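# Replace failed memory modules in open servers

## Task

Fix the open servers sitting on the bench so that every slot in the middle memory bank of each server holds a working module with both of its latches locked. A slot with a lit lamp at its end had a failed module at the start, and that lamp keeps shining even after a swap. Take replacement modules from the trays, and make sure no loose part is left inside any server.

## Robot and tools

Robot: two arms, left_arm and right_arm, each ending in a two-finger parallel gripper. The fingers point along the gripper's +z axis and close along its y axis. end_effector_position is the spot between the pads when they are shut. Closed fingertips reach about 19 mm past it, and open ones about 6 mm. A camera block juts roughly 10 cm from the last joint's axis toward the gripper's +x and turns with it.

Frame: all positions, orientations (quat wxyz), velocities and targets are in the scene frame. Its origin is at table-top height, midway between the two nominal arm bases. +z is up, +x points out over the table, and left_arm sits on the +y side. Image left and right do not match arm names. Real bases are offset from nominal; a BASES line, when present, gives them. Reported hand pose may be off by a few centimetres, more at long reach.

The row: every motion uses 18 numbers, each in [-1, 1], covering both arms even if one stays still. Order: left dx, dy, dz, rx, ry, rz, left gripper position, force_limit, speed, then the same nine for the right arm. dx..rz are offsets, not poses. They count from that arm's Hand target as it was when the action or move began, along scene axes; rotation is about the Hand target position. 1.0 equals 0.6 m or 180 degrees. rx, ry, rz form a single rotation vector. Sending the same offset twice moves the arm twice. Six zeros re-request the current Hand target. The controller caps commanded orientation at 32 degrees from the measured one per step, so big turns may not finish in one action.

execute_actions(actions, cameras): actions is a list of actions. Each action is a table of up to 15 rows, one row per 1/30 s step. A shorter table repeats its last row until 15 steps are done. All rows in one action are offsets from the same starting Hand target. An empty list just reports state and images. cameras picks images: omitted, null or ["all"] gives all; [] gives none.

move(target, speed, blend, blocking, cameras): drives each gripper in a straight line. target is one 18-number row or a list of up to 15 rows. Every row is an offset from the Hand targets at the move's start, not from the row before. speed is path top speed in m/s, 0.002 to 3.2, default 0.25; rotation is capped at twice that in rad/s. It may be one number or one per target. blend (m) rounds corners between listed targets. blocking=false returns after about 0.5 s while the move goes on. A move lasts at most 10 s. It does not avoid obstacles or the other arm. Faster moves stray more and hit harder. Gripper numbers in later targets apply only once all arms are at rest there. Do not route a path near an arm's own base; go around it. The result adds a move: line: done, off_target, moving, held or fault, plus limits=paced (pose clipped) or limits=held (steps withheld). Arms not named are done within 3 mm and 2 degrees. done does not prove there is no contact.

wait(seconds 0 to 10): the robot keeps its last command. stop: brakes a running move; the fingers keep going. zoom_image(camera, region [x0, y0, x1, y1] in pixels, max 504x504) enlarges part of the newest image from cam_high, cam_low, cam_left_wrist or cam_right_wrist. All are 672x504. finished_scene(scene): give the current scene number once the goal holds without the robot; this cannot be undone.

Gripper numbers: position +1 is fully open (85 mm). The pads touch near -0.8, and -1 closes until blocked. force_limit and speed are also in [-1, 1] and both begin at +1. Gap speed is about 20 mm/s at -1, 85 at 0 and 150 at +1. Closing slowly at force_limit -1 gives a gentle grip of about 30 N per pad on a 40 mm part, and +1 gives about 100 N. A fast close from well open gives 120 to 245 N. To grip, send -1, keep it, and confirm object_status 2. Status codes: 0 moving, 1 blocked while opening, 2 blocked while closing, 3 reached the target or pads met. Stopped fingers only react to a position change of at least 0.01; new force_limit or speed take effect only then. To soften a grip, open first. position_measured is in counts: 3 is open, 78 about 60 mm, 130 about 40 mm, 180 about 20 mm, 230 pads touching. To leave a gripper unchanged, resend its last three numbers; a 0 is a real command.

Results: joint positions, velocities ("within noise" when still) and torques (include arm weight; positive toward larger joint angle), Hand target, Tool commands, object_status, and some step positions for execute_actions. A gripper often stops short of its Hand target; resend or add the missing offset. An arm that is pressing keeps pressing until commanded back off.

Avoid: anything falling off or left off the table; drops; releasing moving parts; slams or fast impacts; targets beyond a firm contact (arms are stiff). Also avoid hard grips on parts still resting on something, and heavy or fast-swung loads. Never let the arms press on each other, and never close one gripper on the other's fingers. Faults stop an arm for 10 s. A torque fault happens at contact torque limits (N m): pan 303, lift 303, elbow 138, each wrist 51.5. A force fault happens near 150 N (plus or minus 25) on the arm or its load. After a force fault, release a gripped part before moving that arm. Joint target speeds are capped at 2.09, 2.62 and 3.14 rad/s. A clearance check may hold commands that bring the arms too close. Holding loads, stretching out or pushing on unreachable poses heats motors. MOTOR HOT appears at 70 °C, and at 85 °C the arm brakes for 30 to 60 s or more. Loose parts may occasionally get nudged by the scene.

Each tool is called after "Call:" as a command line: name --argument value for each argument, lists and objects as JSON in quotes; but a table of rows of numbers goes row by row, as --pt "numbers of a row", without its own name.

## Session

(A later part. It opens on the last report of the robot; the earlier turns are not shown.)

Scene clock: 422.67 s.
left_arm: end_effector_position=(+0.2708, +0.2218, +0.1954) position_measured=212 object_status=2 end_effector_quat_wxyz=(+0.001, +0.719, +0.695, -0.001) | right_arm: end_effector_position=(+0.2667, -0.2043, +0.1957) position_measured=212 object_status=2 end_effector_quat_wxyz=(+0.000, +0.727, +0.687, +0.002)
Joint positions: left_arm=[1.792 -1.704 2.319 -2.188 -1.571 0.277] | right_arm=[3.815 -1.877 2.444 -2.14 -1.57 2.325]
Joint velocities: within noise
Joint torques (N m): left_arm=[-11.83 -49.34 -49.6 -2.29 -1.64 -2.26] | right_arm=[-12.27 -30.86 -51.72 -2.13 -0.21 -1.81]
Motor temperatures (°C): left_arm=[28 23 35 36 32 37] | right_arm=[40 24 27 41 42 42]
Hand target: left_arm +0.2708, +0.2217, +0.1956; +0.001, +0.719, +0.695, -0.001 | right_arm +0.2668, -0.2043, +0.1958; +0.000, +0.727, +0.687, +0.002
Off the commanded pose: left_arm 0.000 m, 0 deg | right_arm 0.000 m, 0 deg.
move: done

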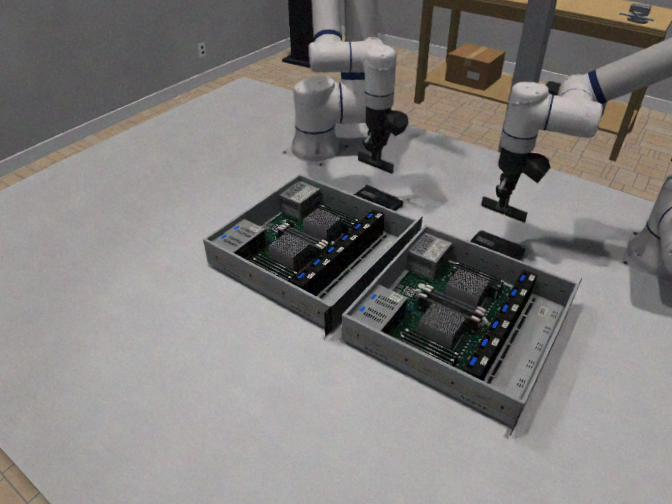

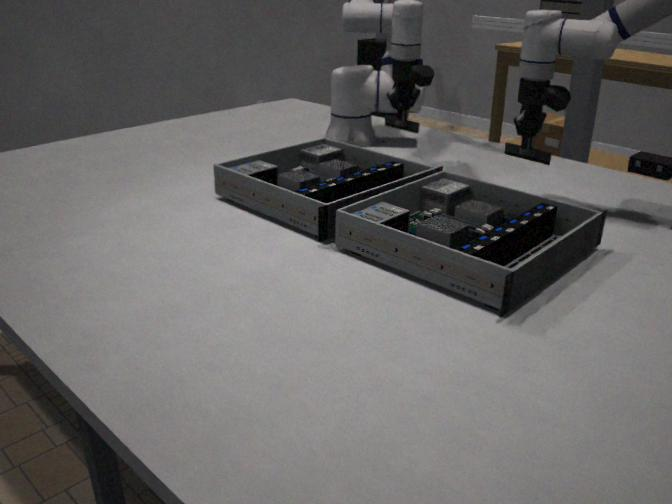

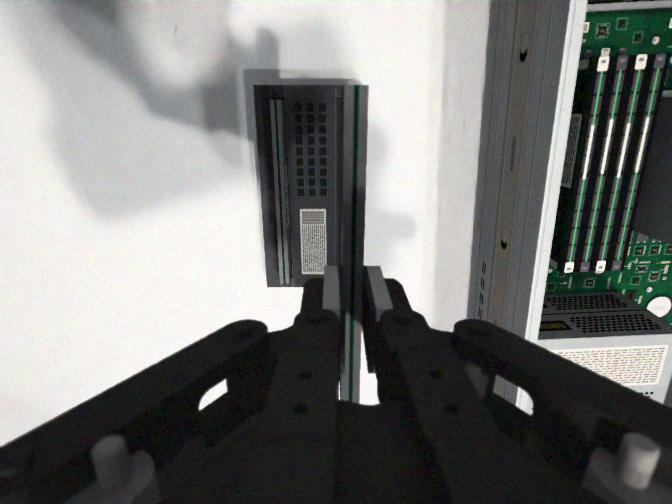

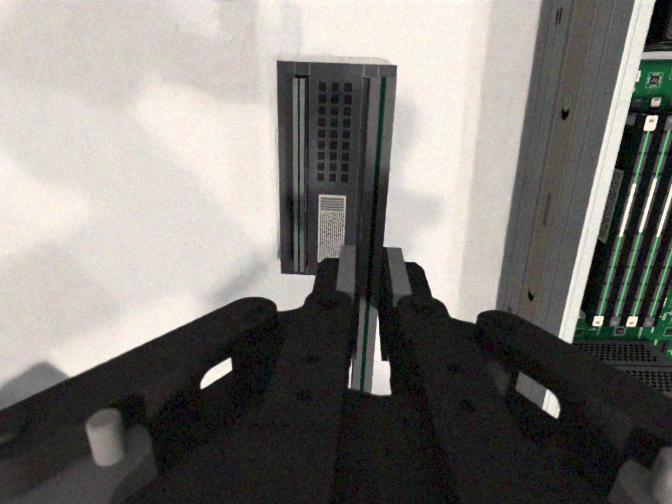

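Call:
move --target '[0.552,0.0055,0.0,0,0,0.021,-1,-1,-1,0.5387,-0.0295,0.0,0,0,0.023,-1,-1,-1]'

Call:
zoom_image --camera "cam_right_wrist" --region '[220, 0, 500, 280]'

Call:
zoom_image --camera "cam_left_wrist" --region '[220, 0, 500, 280]'

Scene clock: 465.23 s.
left_arm: end_effector_position=(+0.6018, +0.2250, +0.1956) position_measured=212 object_status=2 end_effector_quat_wxyz=(+0.001, +0.696, +0.718, +0.000) | right_arm: end_effector_position=(+0.5898, -0.2220, +0.1958) position_measured=212 object_status=2 end_effector_quat_wxyz=(+0.000, +0.702, +0.712, +0.002)
Joint positions: left_arm=[2.269 -1.324 1.911 -2.16 -1.572 0.688] | right_arm=[3.472 -1.496 2.119 -2.196 -1.569 1.91]
Joint velocities: within noise
Joint torques (N m): left_arm=[12.27 -64.73 -51.53 -2.32 -4.31 3.35] | right_arm=[-15.72 -34.21 -49.85 -2.31 0.99 -0.84]
Motor temperatures (°C): left_arm=[27 23 34 35 32 36] | right_arm=[39 24 27 40 42 42]
Hand target: left_arm +0.6020, +0.2250, +0.1956; +0.001, +0.696, +0.718, +0.000 | right_arm +0.5900, -0.2220, +0.1958; +0.000, +0.702, +0.712, +0.002
Off the commanded pose: left_arm 0.000 m, 0 deg | right_arm 0.000 m, 0 deg.
move: done

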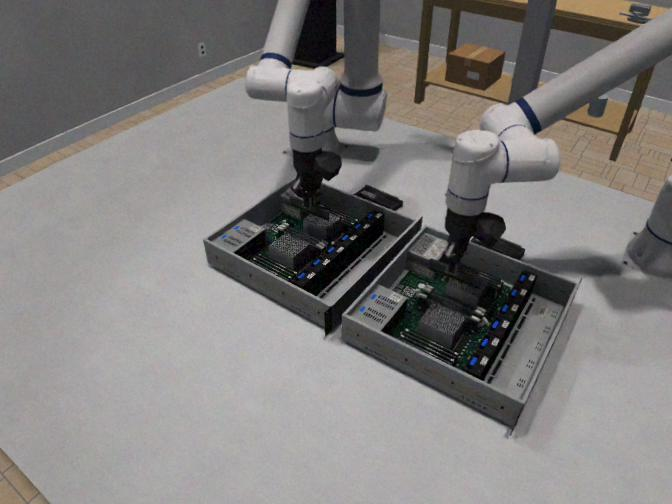

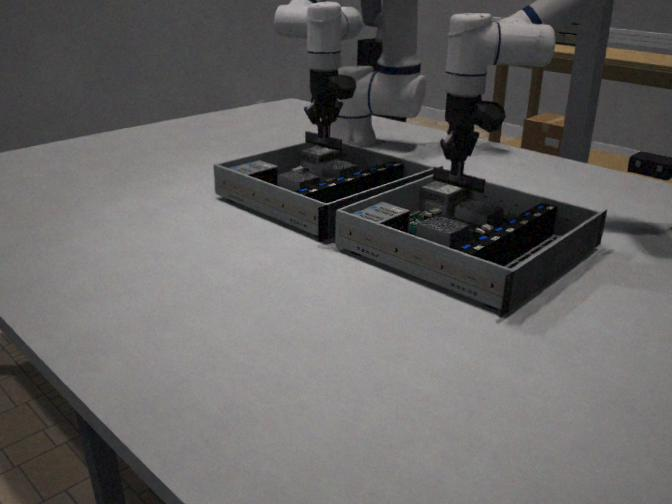

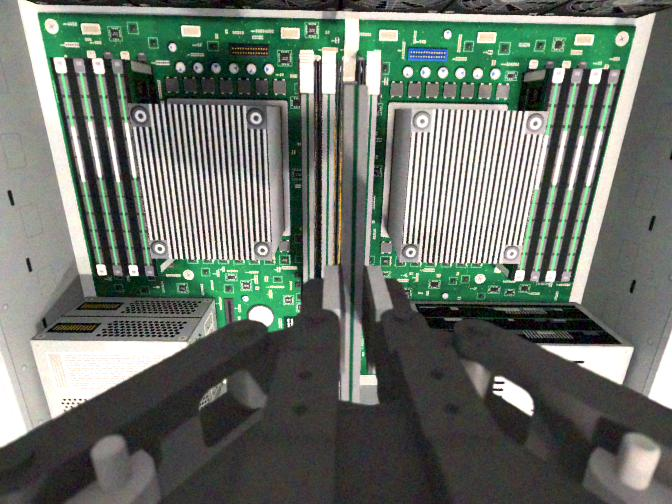

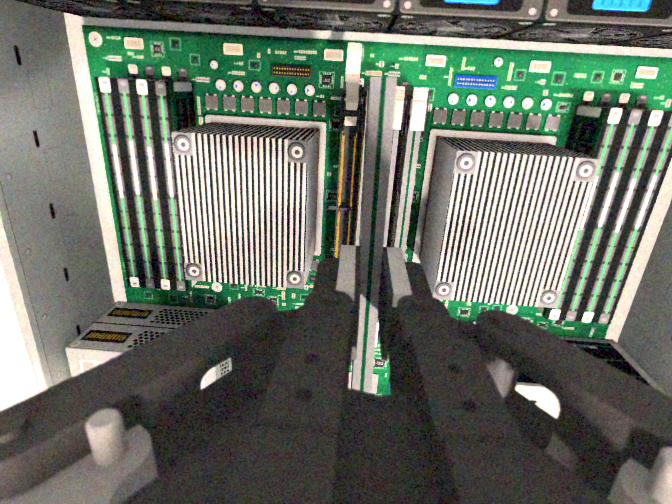

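Scaled by 1.800 from the camera's 672x504 image, which has a finer 960x720 frame.

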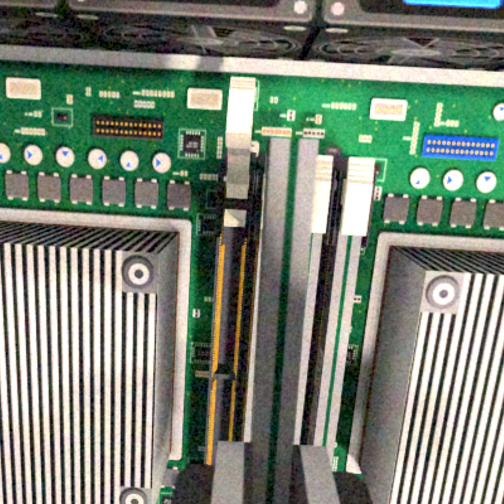

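Scaled by 1.800 from the camera's 672x504 image, which has a finer 960x720 frame.

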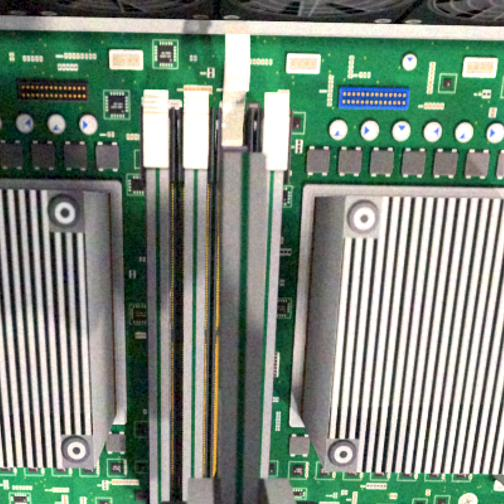

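Call:
move --target '[0.0033,0.005,-0.0833,0,0,0,-1,-1,-1,-0.0138,0.005,-0.0833,0,0,0,-1,-1,-1]' --speed 0.1

Call:
zoom_image --camera "cam_right_wrist" --region '[280, 0, 480, 150]'

Call:
zoom_image --camera "cam_right_wrist" --region '[280, 130, 480, 280]'

Call:
zoom_image --camera "cam_left_wrist" --region '[270, 0, 470, 150]'

Call:
zoom_image --camera "cam_left_wrist" --region '[270, 130, 470, 280]'

Scene clock: 517.07 s.
left_arm: end_effector_position=(+0.6039, +0.2280, +0.1457) position_measured=212 object_status=2 end_effector_quat_wxyz=(+0.001, +0.696, +0.718, +0.000) | right_arm: end_effector_position=(+0.5817, -0.2190, +0.1460) position_measured=212 object_status=2 end_effector_quat_wxyz=(+0.000, +0.702, +0.712, +0.002)
Joint positions: left_arm=[2.274 -1.273 1.949 -2.249 -1.572 0.693] | right_arm=[3.481 -1.443 2.171 -2.301 -1.569 1.919]
Joint velocities: within noise
Joint torques (N m): left_arm=[14.09 -65.74 -35.5 -5.1 -4.53 3.84] | right_arm=[12.97 -36.99 -28.25 -7.63 -0.43 2.63]
Motor temperatures (°C): left_arm=[27 23 34 35 32 36] | right_arm=[39 24 27 40 41 42]
Hand target: left_arm +0.6040, +0.2280, +0.1456; +0.001, +0.696, +0.718, +0.000 | right_arm +0.5817, -0.2190, +0.1458; +0.000, +0.702, +0.712, +0.002
Off the commanded pose: left_arm 0.000 m, 0 deg | right_arm 0.000 m, 0 deg.
move: done

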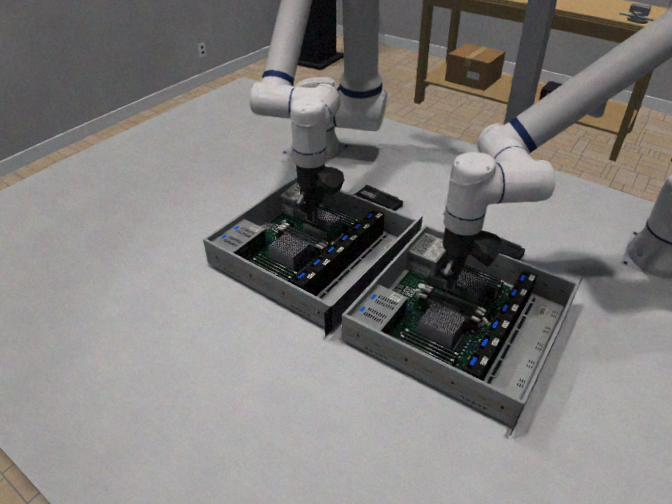

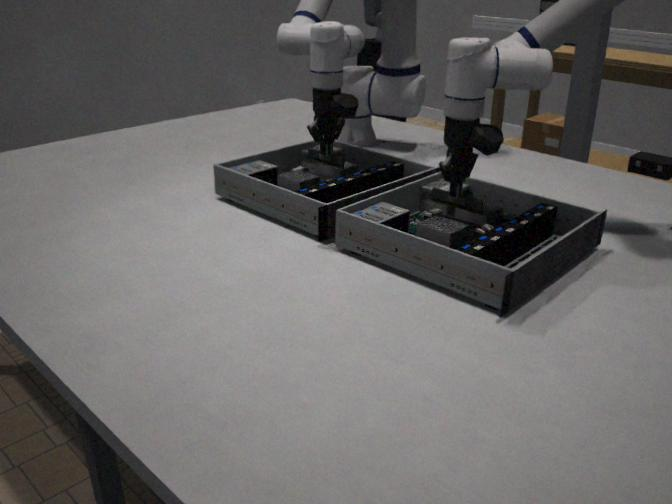

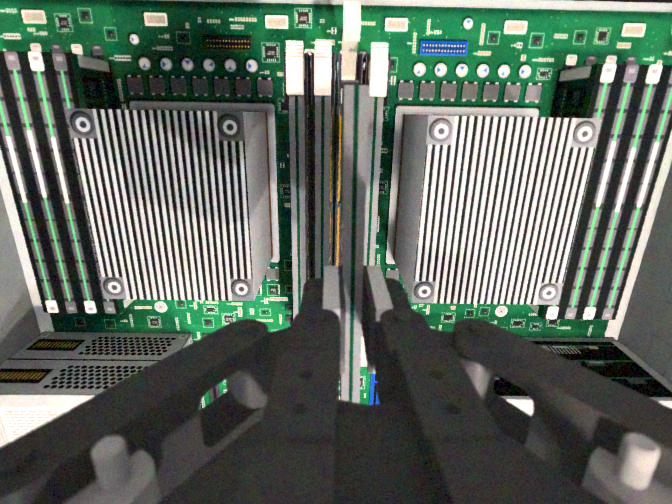

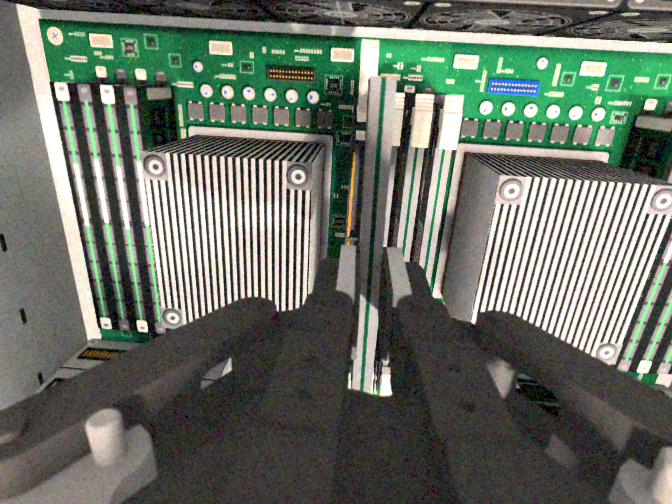

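Scaled by 2.520 from the camera's 672x504 image, which has a finer 960x720 frame.

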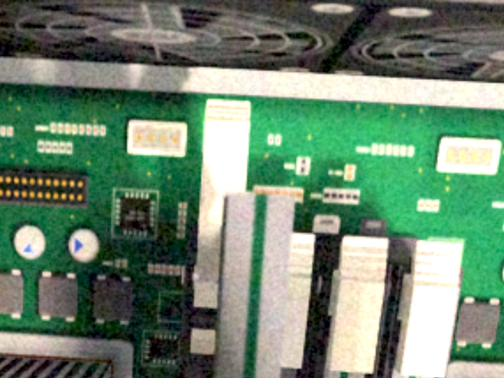

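Scaled by 2.520 from the camera's 672x504 image, which has a finer 960x720 frame.

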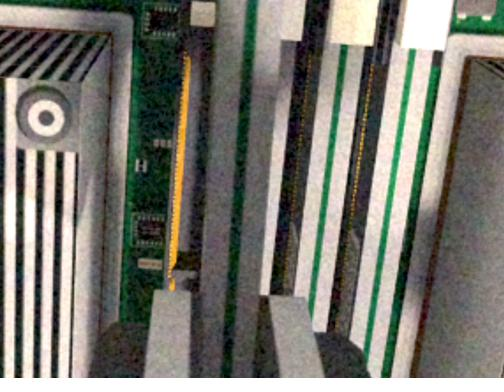

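Scaled by 2.520 from the camera's 672x504 image, which has a finer 960x720 frame.

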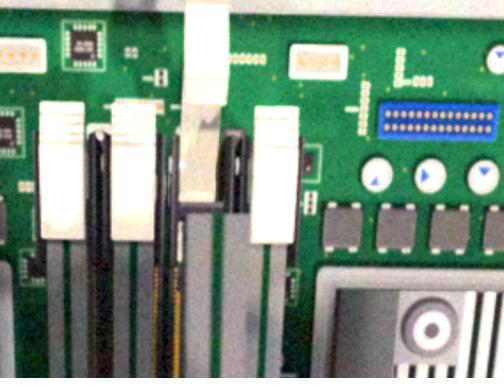

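Scaled by 2.520 from the camera's 672x504 image, which has a finer 960x720 frame.

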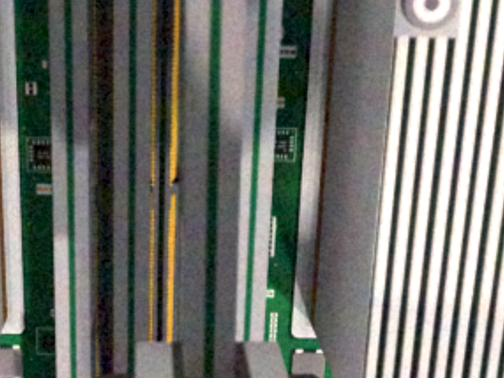

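Call:
move --target '[0,-0.002,-0.025,0,0,-0.004,-1,-1,-1,-0.0055,-0.0517,0,0,0,-0.006,-1,-1,-1]' --speed 0.1

Call:
zoom_image --camera "cam_right_wrist" --region '[260, 20, 500, 280]'

Call:
zoom_image --camera "cam_left_wrist" --region '[250, 20, 490, 280]'

Scene clock: 670.73 s.
left_arm: end_effector_position=(+0.6040, +0.2268, +0.1307) position_measured=212 object_status=2 end_effector_quat_wxyz=(+0.001, +0.700, +0.714, +0.000) | right_arm: end_effector_position=(+0.5784, -0.2499, +0.1458) position_measured=212 object_status=2 end_effector_quat_wxyz=(+0.000, +0.708, +0.706, +0.002)
Joint positions: left_arm=[2.273 -1.255 1.958 -2.276 -1.572 0.705] | right_arm=[3.435 -1.475 2.208 -2.306 -1.569 1.892]
Joint velocities: within noise
Joint torques (N m): left_arm=[-20.55 -66.87 -35.61 -5.03 -4.94 3.47] | right_arm=[-16.11 -55.68 -27.32 -7.46 0.01 -1.46]
Motor temperatures (°C): left_arm=[27 23 33 35 32 36] | right_arm=[39 24 27 40 41 41]
Hand target: left_arm +0.6040, +0.2268, +0.1306; +0.001, +0.700, +0.714, +0.000 | right_arm +0.5784, -0.2500, +0.1458; +0.000, +0.708, +0.706, +0.002
Off the commanded pose: left_arm 0.000 m, 0 deg | right_arm 0.000 m, 0 deg.
move: done

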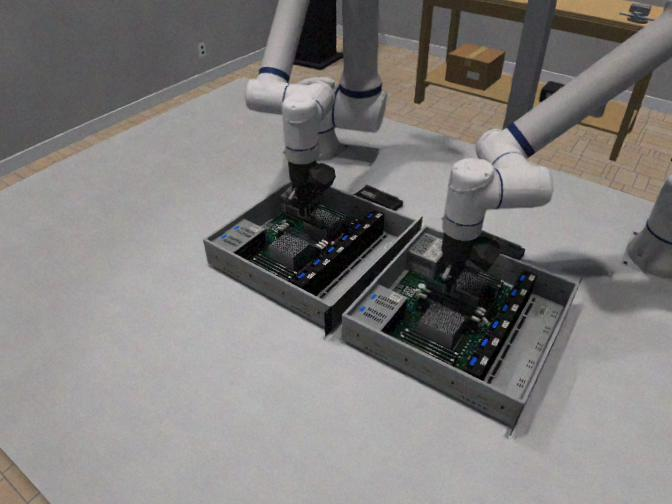

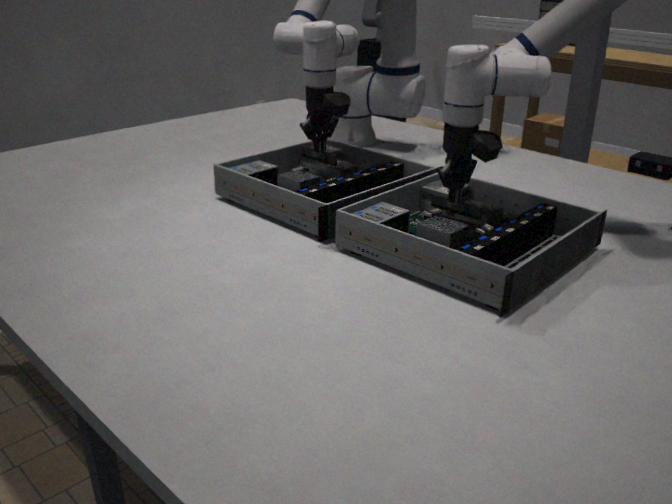

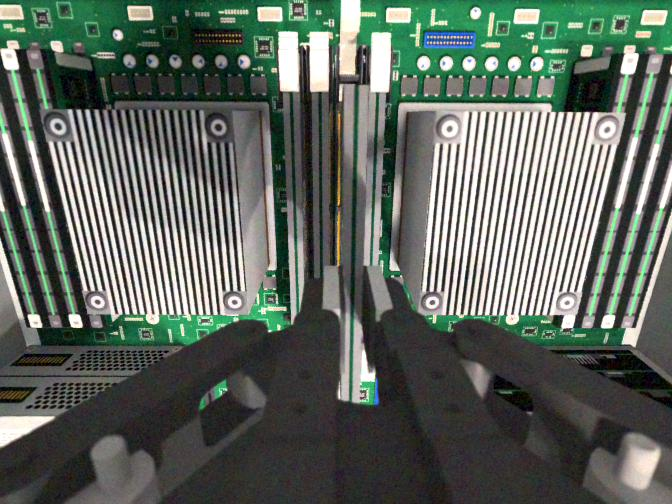

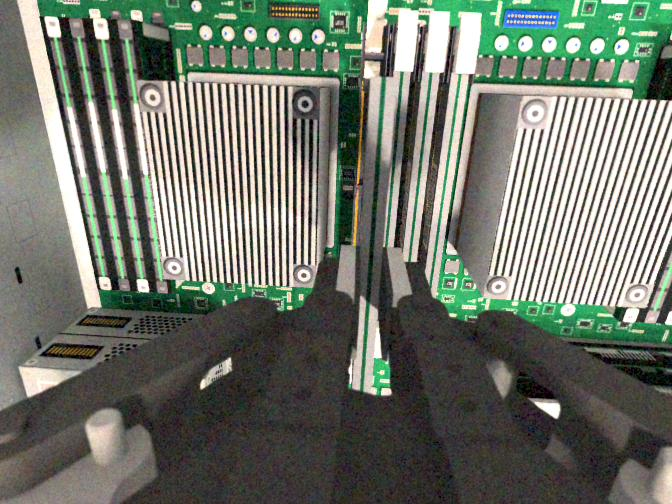

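Scaled by 1.938 from the camera's 672x504 image, which has a finer 960x720 frame.

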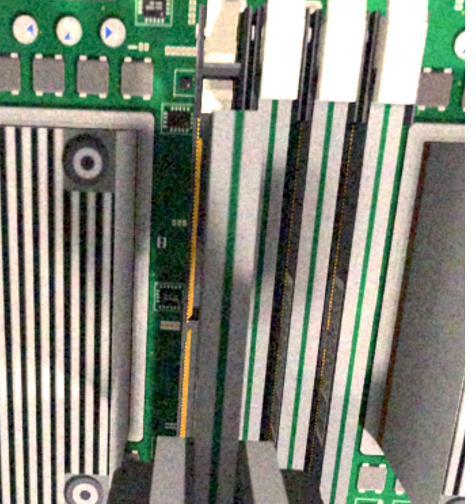

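Scaled by 1.938 from the camera's 672x504 image, which has a finer 960x720 frame.

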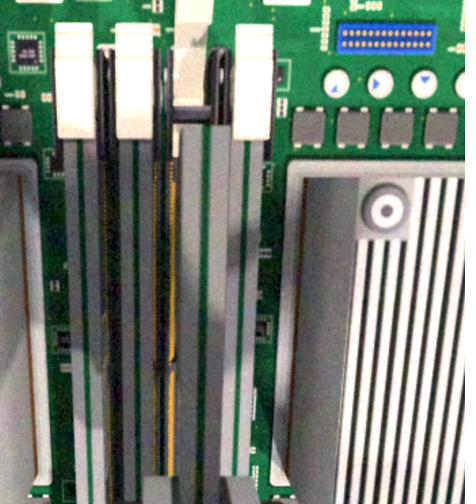

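Call:
move --target '[-0.0007,0,-0.043,0,0,-0.003,-1,-1,-1,0.0013,0.0075,-0.068,0,0,-0.003,-1,-1,-1]' --speed 0.06

Call:
zoom_image --camera "cam_right_wrist" --region '[260, 20, 500, 280]'

Call:
zoom_image --camera "cam_left_wrist" --region '[250, 20, 490, 280]'

Scene clock: 696.97 s.
left_arm: end_effector_position=(+0.6035, +0.2268, +0.1049) position_measured=212 object_status=2 end_effector_quat_wxyz=(+0.001, +0.704, +0.710, +0.000) | right_arm: end_effector_position=(+0.5792, -0.2455, +0.1052) position_measured=212 object_status=2 end_effector_quat_wxyz=(+0.000, +0.712, +0.703, +0.002)
Joint positions: left_arm=[2.273 -1.225 1.975 -2.323 -1.572 0.714] | right_arm=[3.442 -1.412 2.233 -2.394 -1.569 1.908]
Joint velocities: within noise
Joint torques (N m): left_arm=[-21.7 -65.64 -32.85 -5.06 -4.23 3.87] | right_arm=[13.92 -26.43 -17.57 -6.3 -1.77 2.33]
Motor temperatures (°C): left_arm=[27 23 33 35 32 36] | right_arm=[39 24 27 39 41 41]
Hand target: left_arm +0.6035, +0.2268, +0.1048; +0.001, +0.704, +0.710, +0.000 | right_arm +0.5792, -0.2455, +0.1050; +0.000, +0.712, +0.702, +0.002
Off the commanded pose: left_arm 0.000 m, 0 deg | right_arm 0.000 m, 0 deg.
move: done

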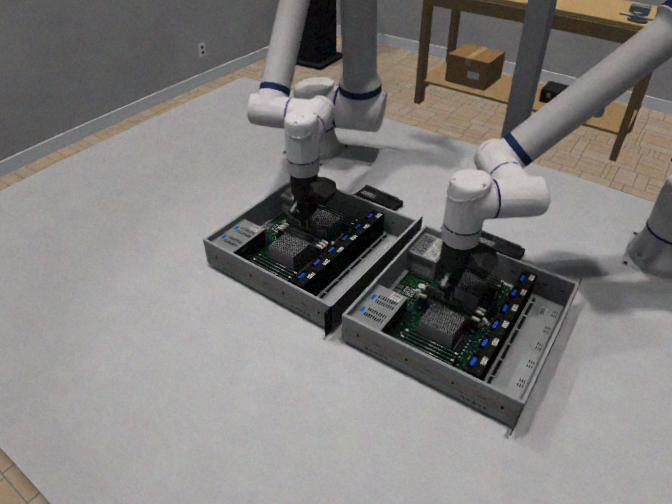

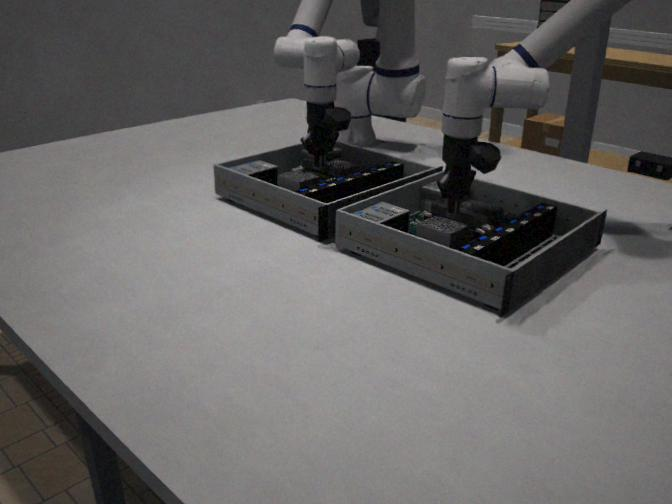

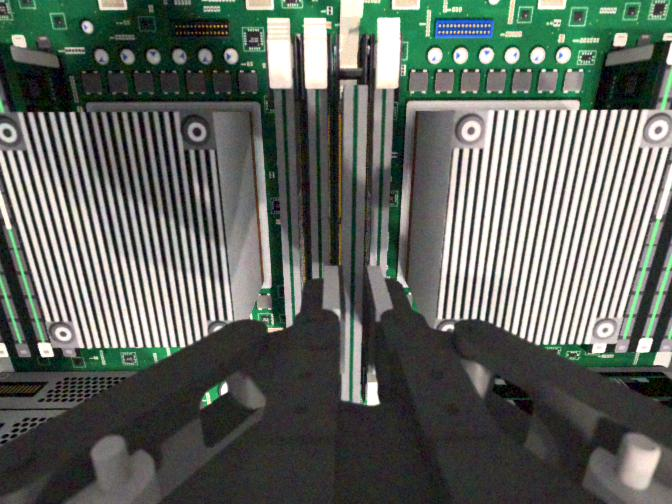

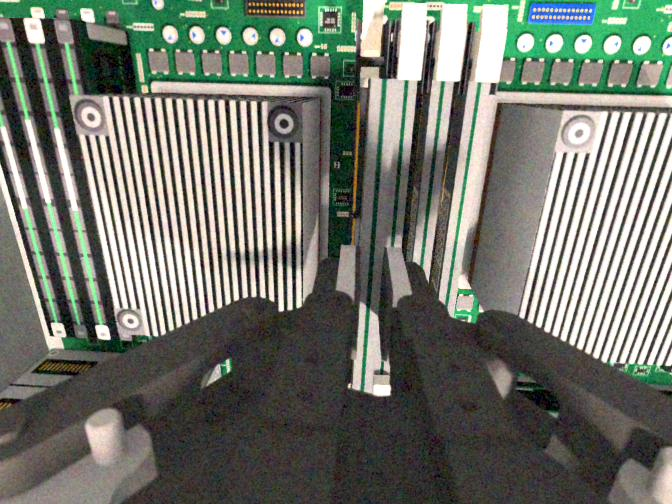

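Scaled by 1.938 from the camera's 672x504 image, which has a finer 960x720 frame.

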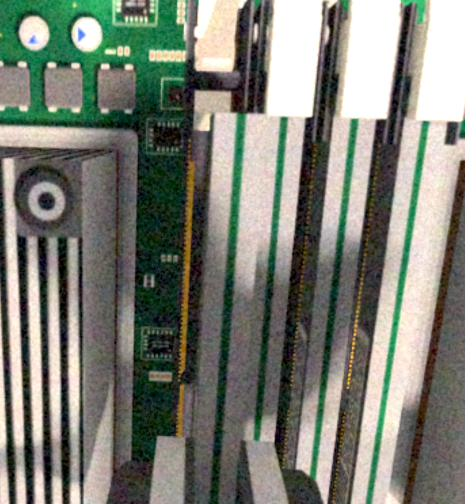

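Scaled by 1.938 from the camera's 672x504 image, which has a finer 960x720 frame.

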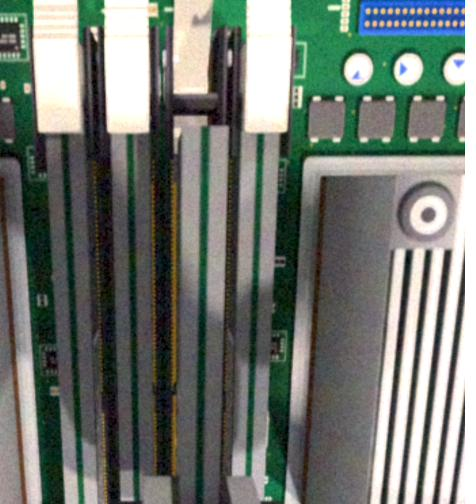

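Call:
move --target '[-0.001,0,0,0,0,0,-1,-1,-1,-0.008,0,0,0,0,0,-1,-1,-1]' --speed 0.05

Call:
zoom_image --camera "cam_right_wrist" --region '[260, 20, 500, 280]'

Call:
zoom_image --camera "cam_left_wrist" --region '[250, 20, 490, 280]'

Scene clock: 746.70 s.
left_arm: end_effector_position=(+0.6030, +0.2268, +0.1048) position_measured=212 object_status=2 end_effector_quat_wxyz=(+0.001, +0.704, +0.710, +0.000) | right_arm: end_effector_position=(+0.5746, -0.2455, +0.1051) position_measured=212 object_status=2 end_effector_quat_wxyz=(+0.000, +0.712, +0.702, +0.002)
Joint positions: left_arm=[2.272 -1.226 1.976 -2.323 -1.572 0.713] | right_arm=[3.444 -1.418 2.24 -2.396 -1.569 1.91]
Joint velocities: within noise
Joint torques (N m): left_arm=[-24.39 -94.58 -31.94 -4.43 -4.15 -2.77] | right_arm=[16.01 -58.3 -18.86 -5.18 -3.16 2.5]
Motor temperatures (°C): left_arm=[27 23 33 35 32 35] | right_arm=[38 24 27 39 40 41]
Hand target: left_arm +0.6029, +0.2268, +0.1048; +0.001, +0.704, +0.710, +0.000 | right_arm +0.5744, -0.2455, +0.1050; +0.000, +0.712, +0.702, +0.002
Off the commanded pose: left_arm 0.000 m, 0 deg | right_arm 0.000 m, 0 deg.
move: done

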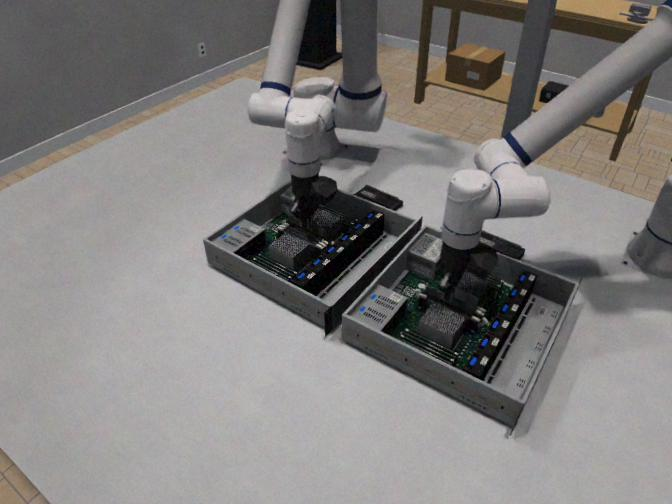

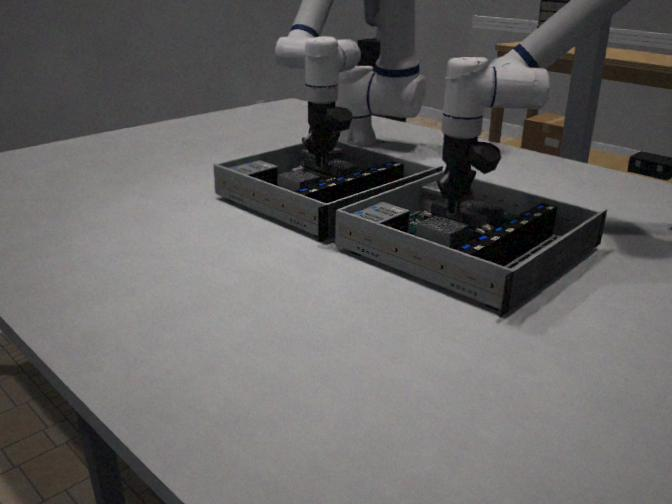

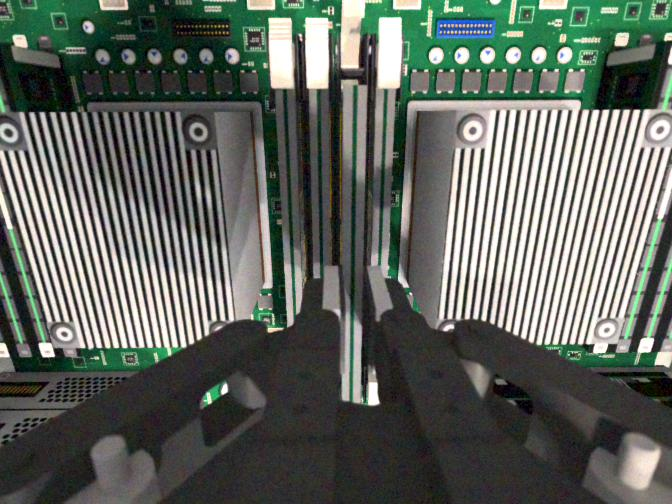

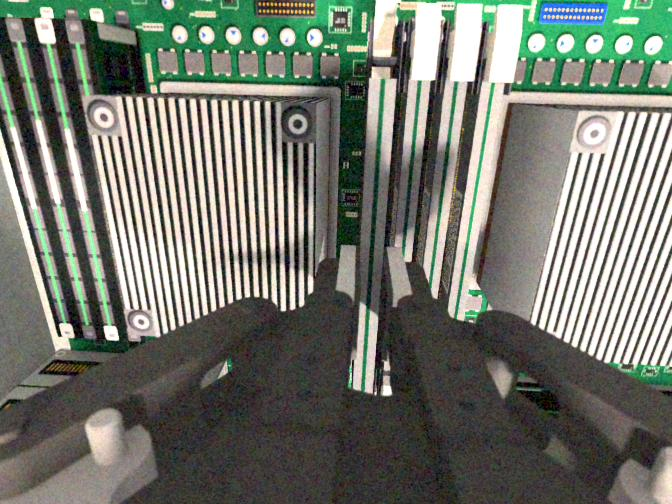

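Scaled by 1.938 from the camera's 672x504 image, which has a finer 960x720 frame.

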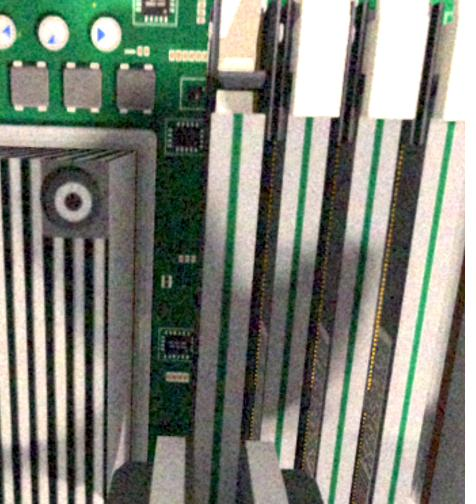

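Scaled by 1.938 from the camera's 672x504 image, which has a finer 960x720 frame.

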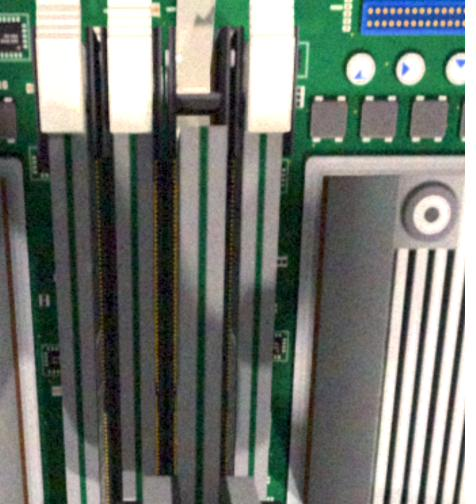

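Call:
move --target '[0,0,-0.025,0,0,0,-1,-1,-1,-0.0004,0,-0.025,0,0,-0.002,-1,-1,-1]' --speed 0.04

Call:
zoom_image --camera "cam_right_wrist" --region '[280, 20, 520, 280]'

Call:
zoom_image --camera "cam_left_wrist" --region '[250, 20, 490, 280]'

Scene clock: 760.70 s.
left_arm: end_effector_position=(+0.6030, +0.2268, +0.0900) position_measured=212 object_status=2 end_effector_quat_wxyz=(+0.001, +0.704, +0.710, -0.001) | right_arm: end_effector_position=(+0.5742, -0.2455, +0.0902) position_measured=212 object_status=2 end_effector_quat_wxyz=(+0.000, +0.714, +0.700, +0.002)
Joint positions: left_arm=[2.272 -1.207 1.985 -2.35 -1.572 0.713] | right_arm=[3.445 -1.395 2.251 -2.429 -1.569 1.917]
Joint velocities: within noise
Joint torques (N m): left_arm=[-21.45 -48.29 -19.65 -2.1 -3.53 -3.02] | right_arm=[19 -21.04 11.25 4.56 0.19 2.25]
Motor temperatures (°C): left_arm=[27 23 33 35 32 35] | right_arm=[38 24 27 39 40 41]
Hand target: left_arm +0.6029, +0.2268, +0.0898; +0.001, +0.704, +0.710, +0.000 | right_arm +0.5741, -0.2455, +0.0900; +0.000, +0.714, +0.700, +0.002
Off the commanded pose: left_arm 0.000 m, 0 deg | right_arm 0.000 m, 0 deg.
move: done

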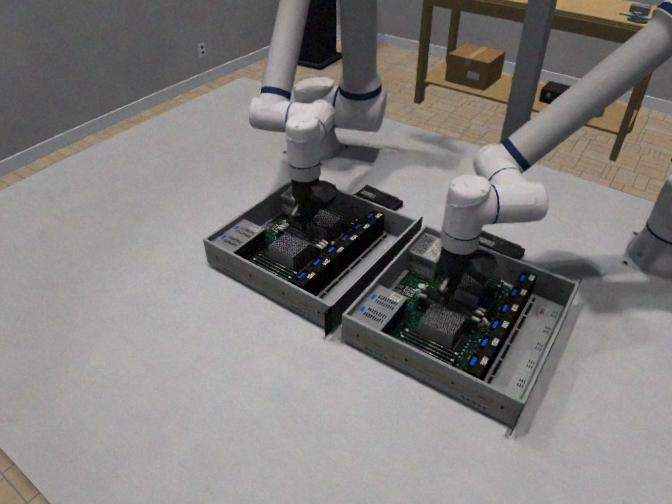

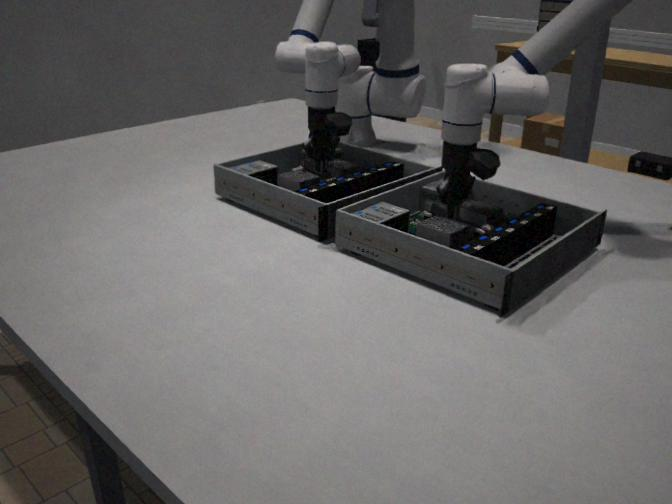

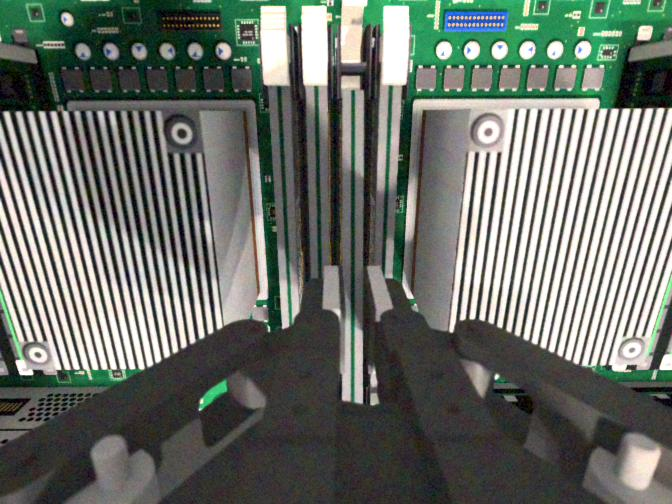

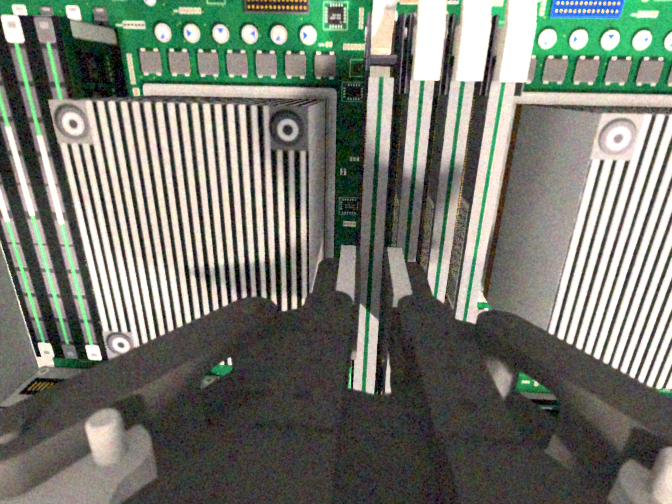

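Scaled by 1.938 from the camera's 672x504 image, which has a finer 960x720 frame.

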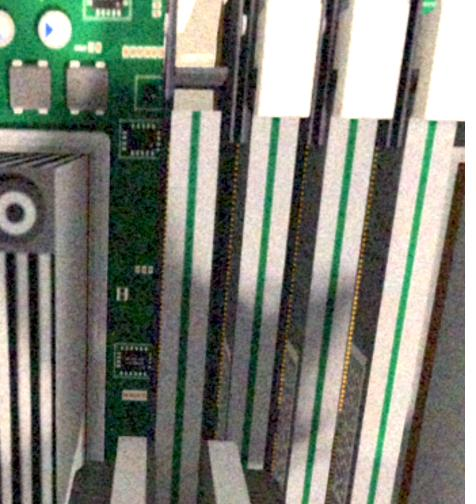

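Scaled by 1.938 from the camera's 672x504 image, which has a finer 960x720 frame.

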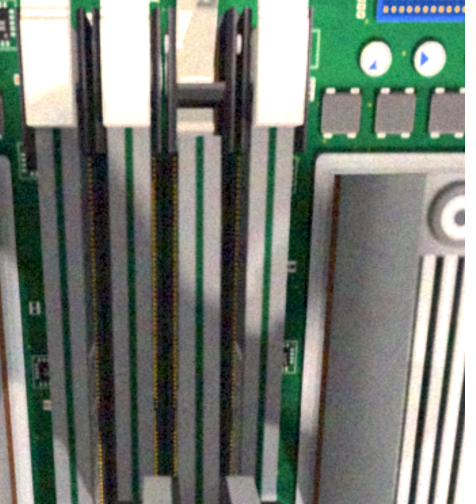

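Call:
zoom_image --camera "cam_left_wrist" --region '[310, 20, 400, 110]'

Call:
zoom_image --camera "cam_left_wrist" --region '[310, 330, 410, 430]'

Call:
zoom_image --camera "cam_right_wrist" --region '[330, 320, 430, 420]'

Call:
zoom_image --camera "cam_right_wrist" --region '[340, 10, 430, 100]'

Scaled by 5.600 from the camera's 672x504 image, which has a finer 960x720 frame.

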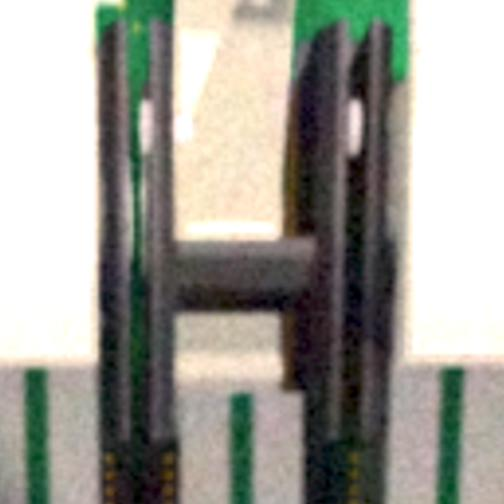

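Scaled by 5.040 from the camera's 672x504 image, which has a finer 960x720 frame.

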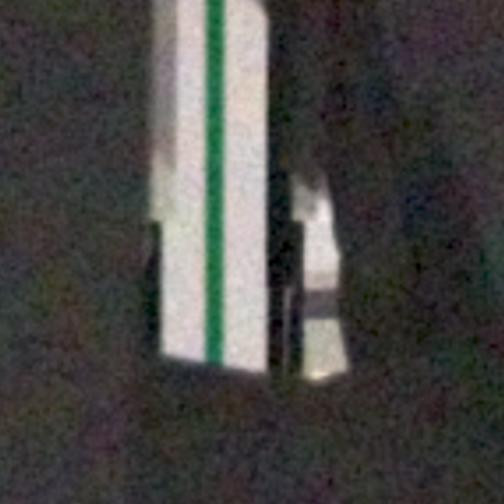

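Scaled by 5.040 from the camera's 672x504 image, which has a finer 960x720 frame.

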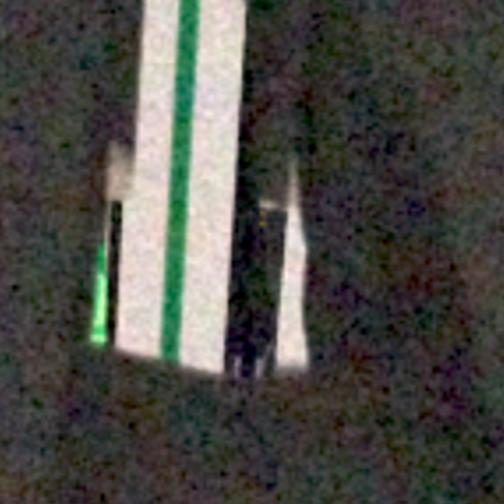

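Scaled by 5.600 from the camera's 672x504 image, which has a finer 960x720 frame.

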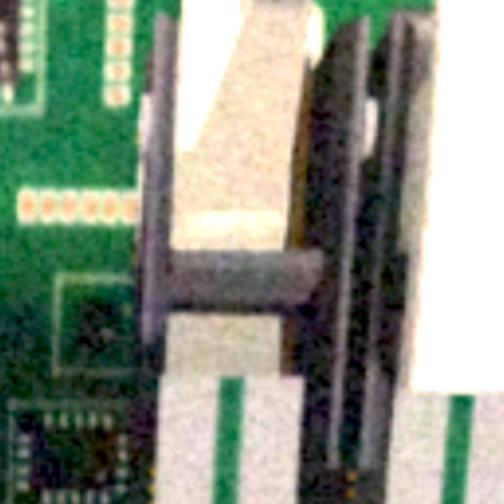

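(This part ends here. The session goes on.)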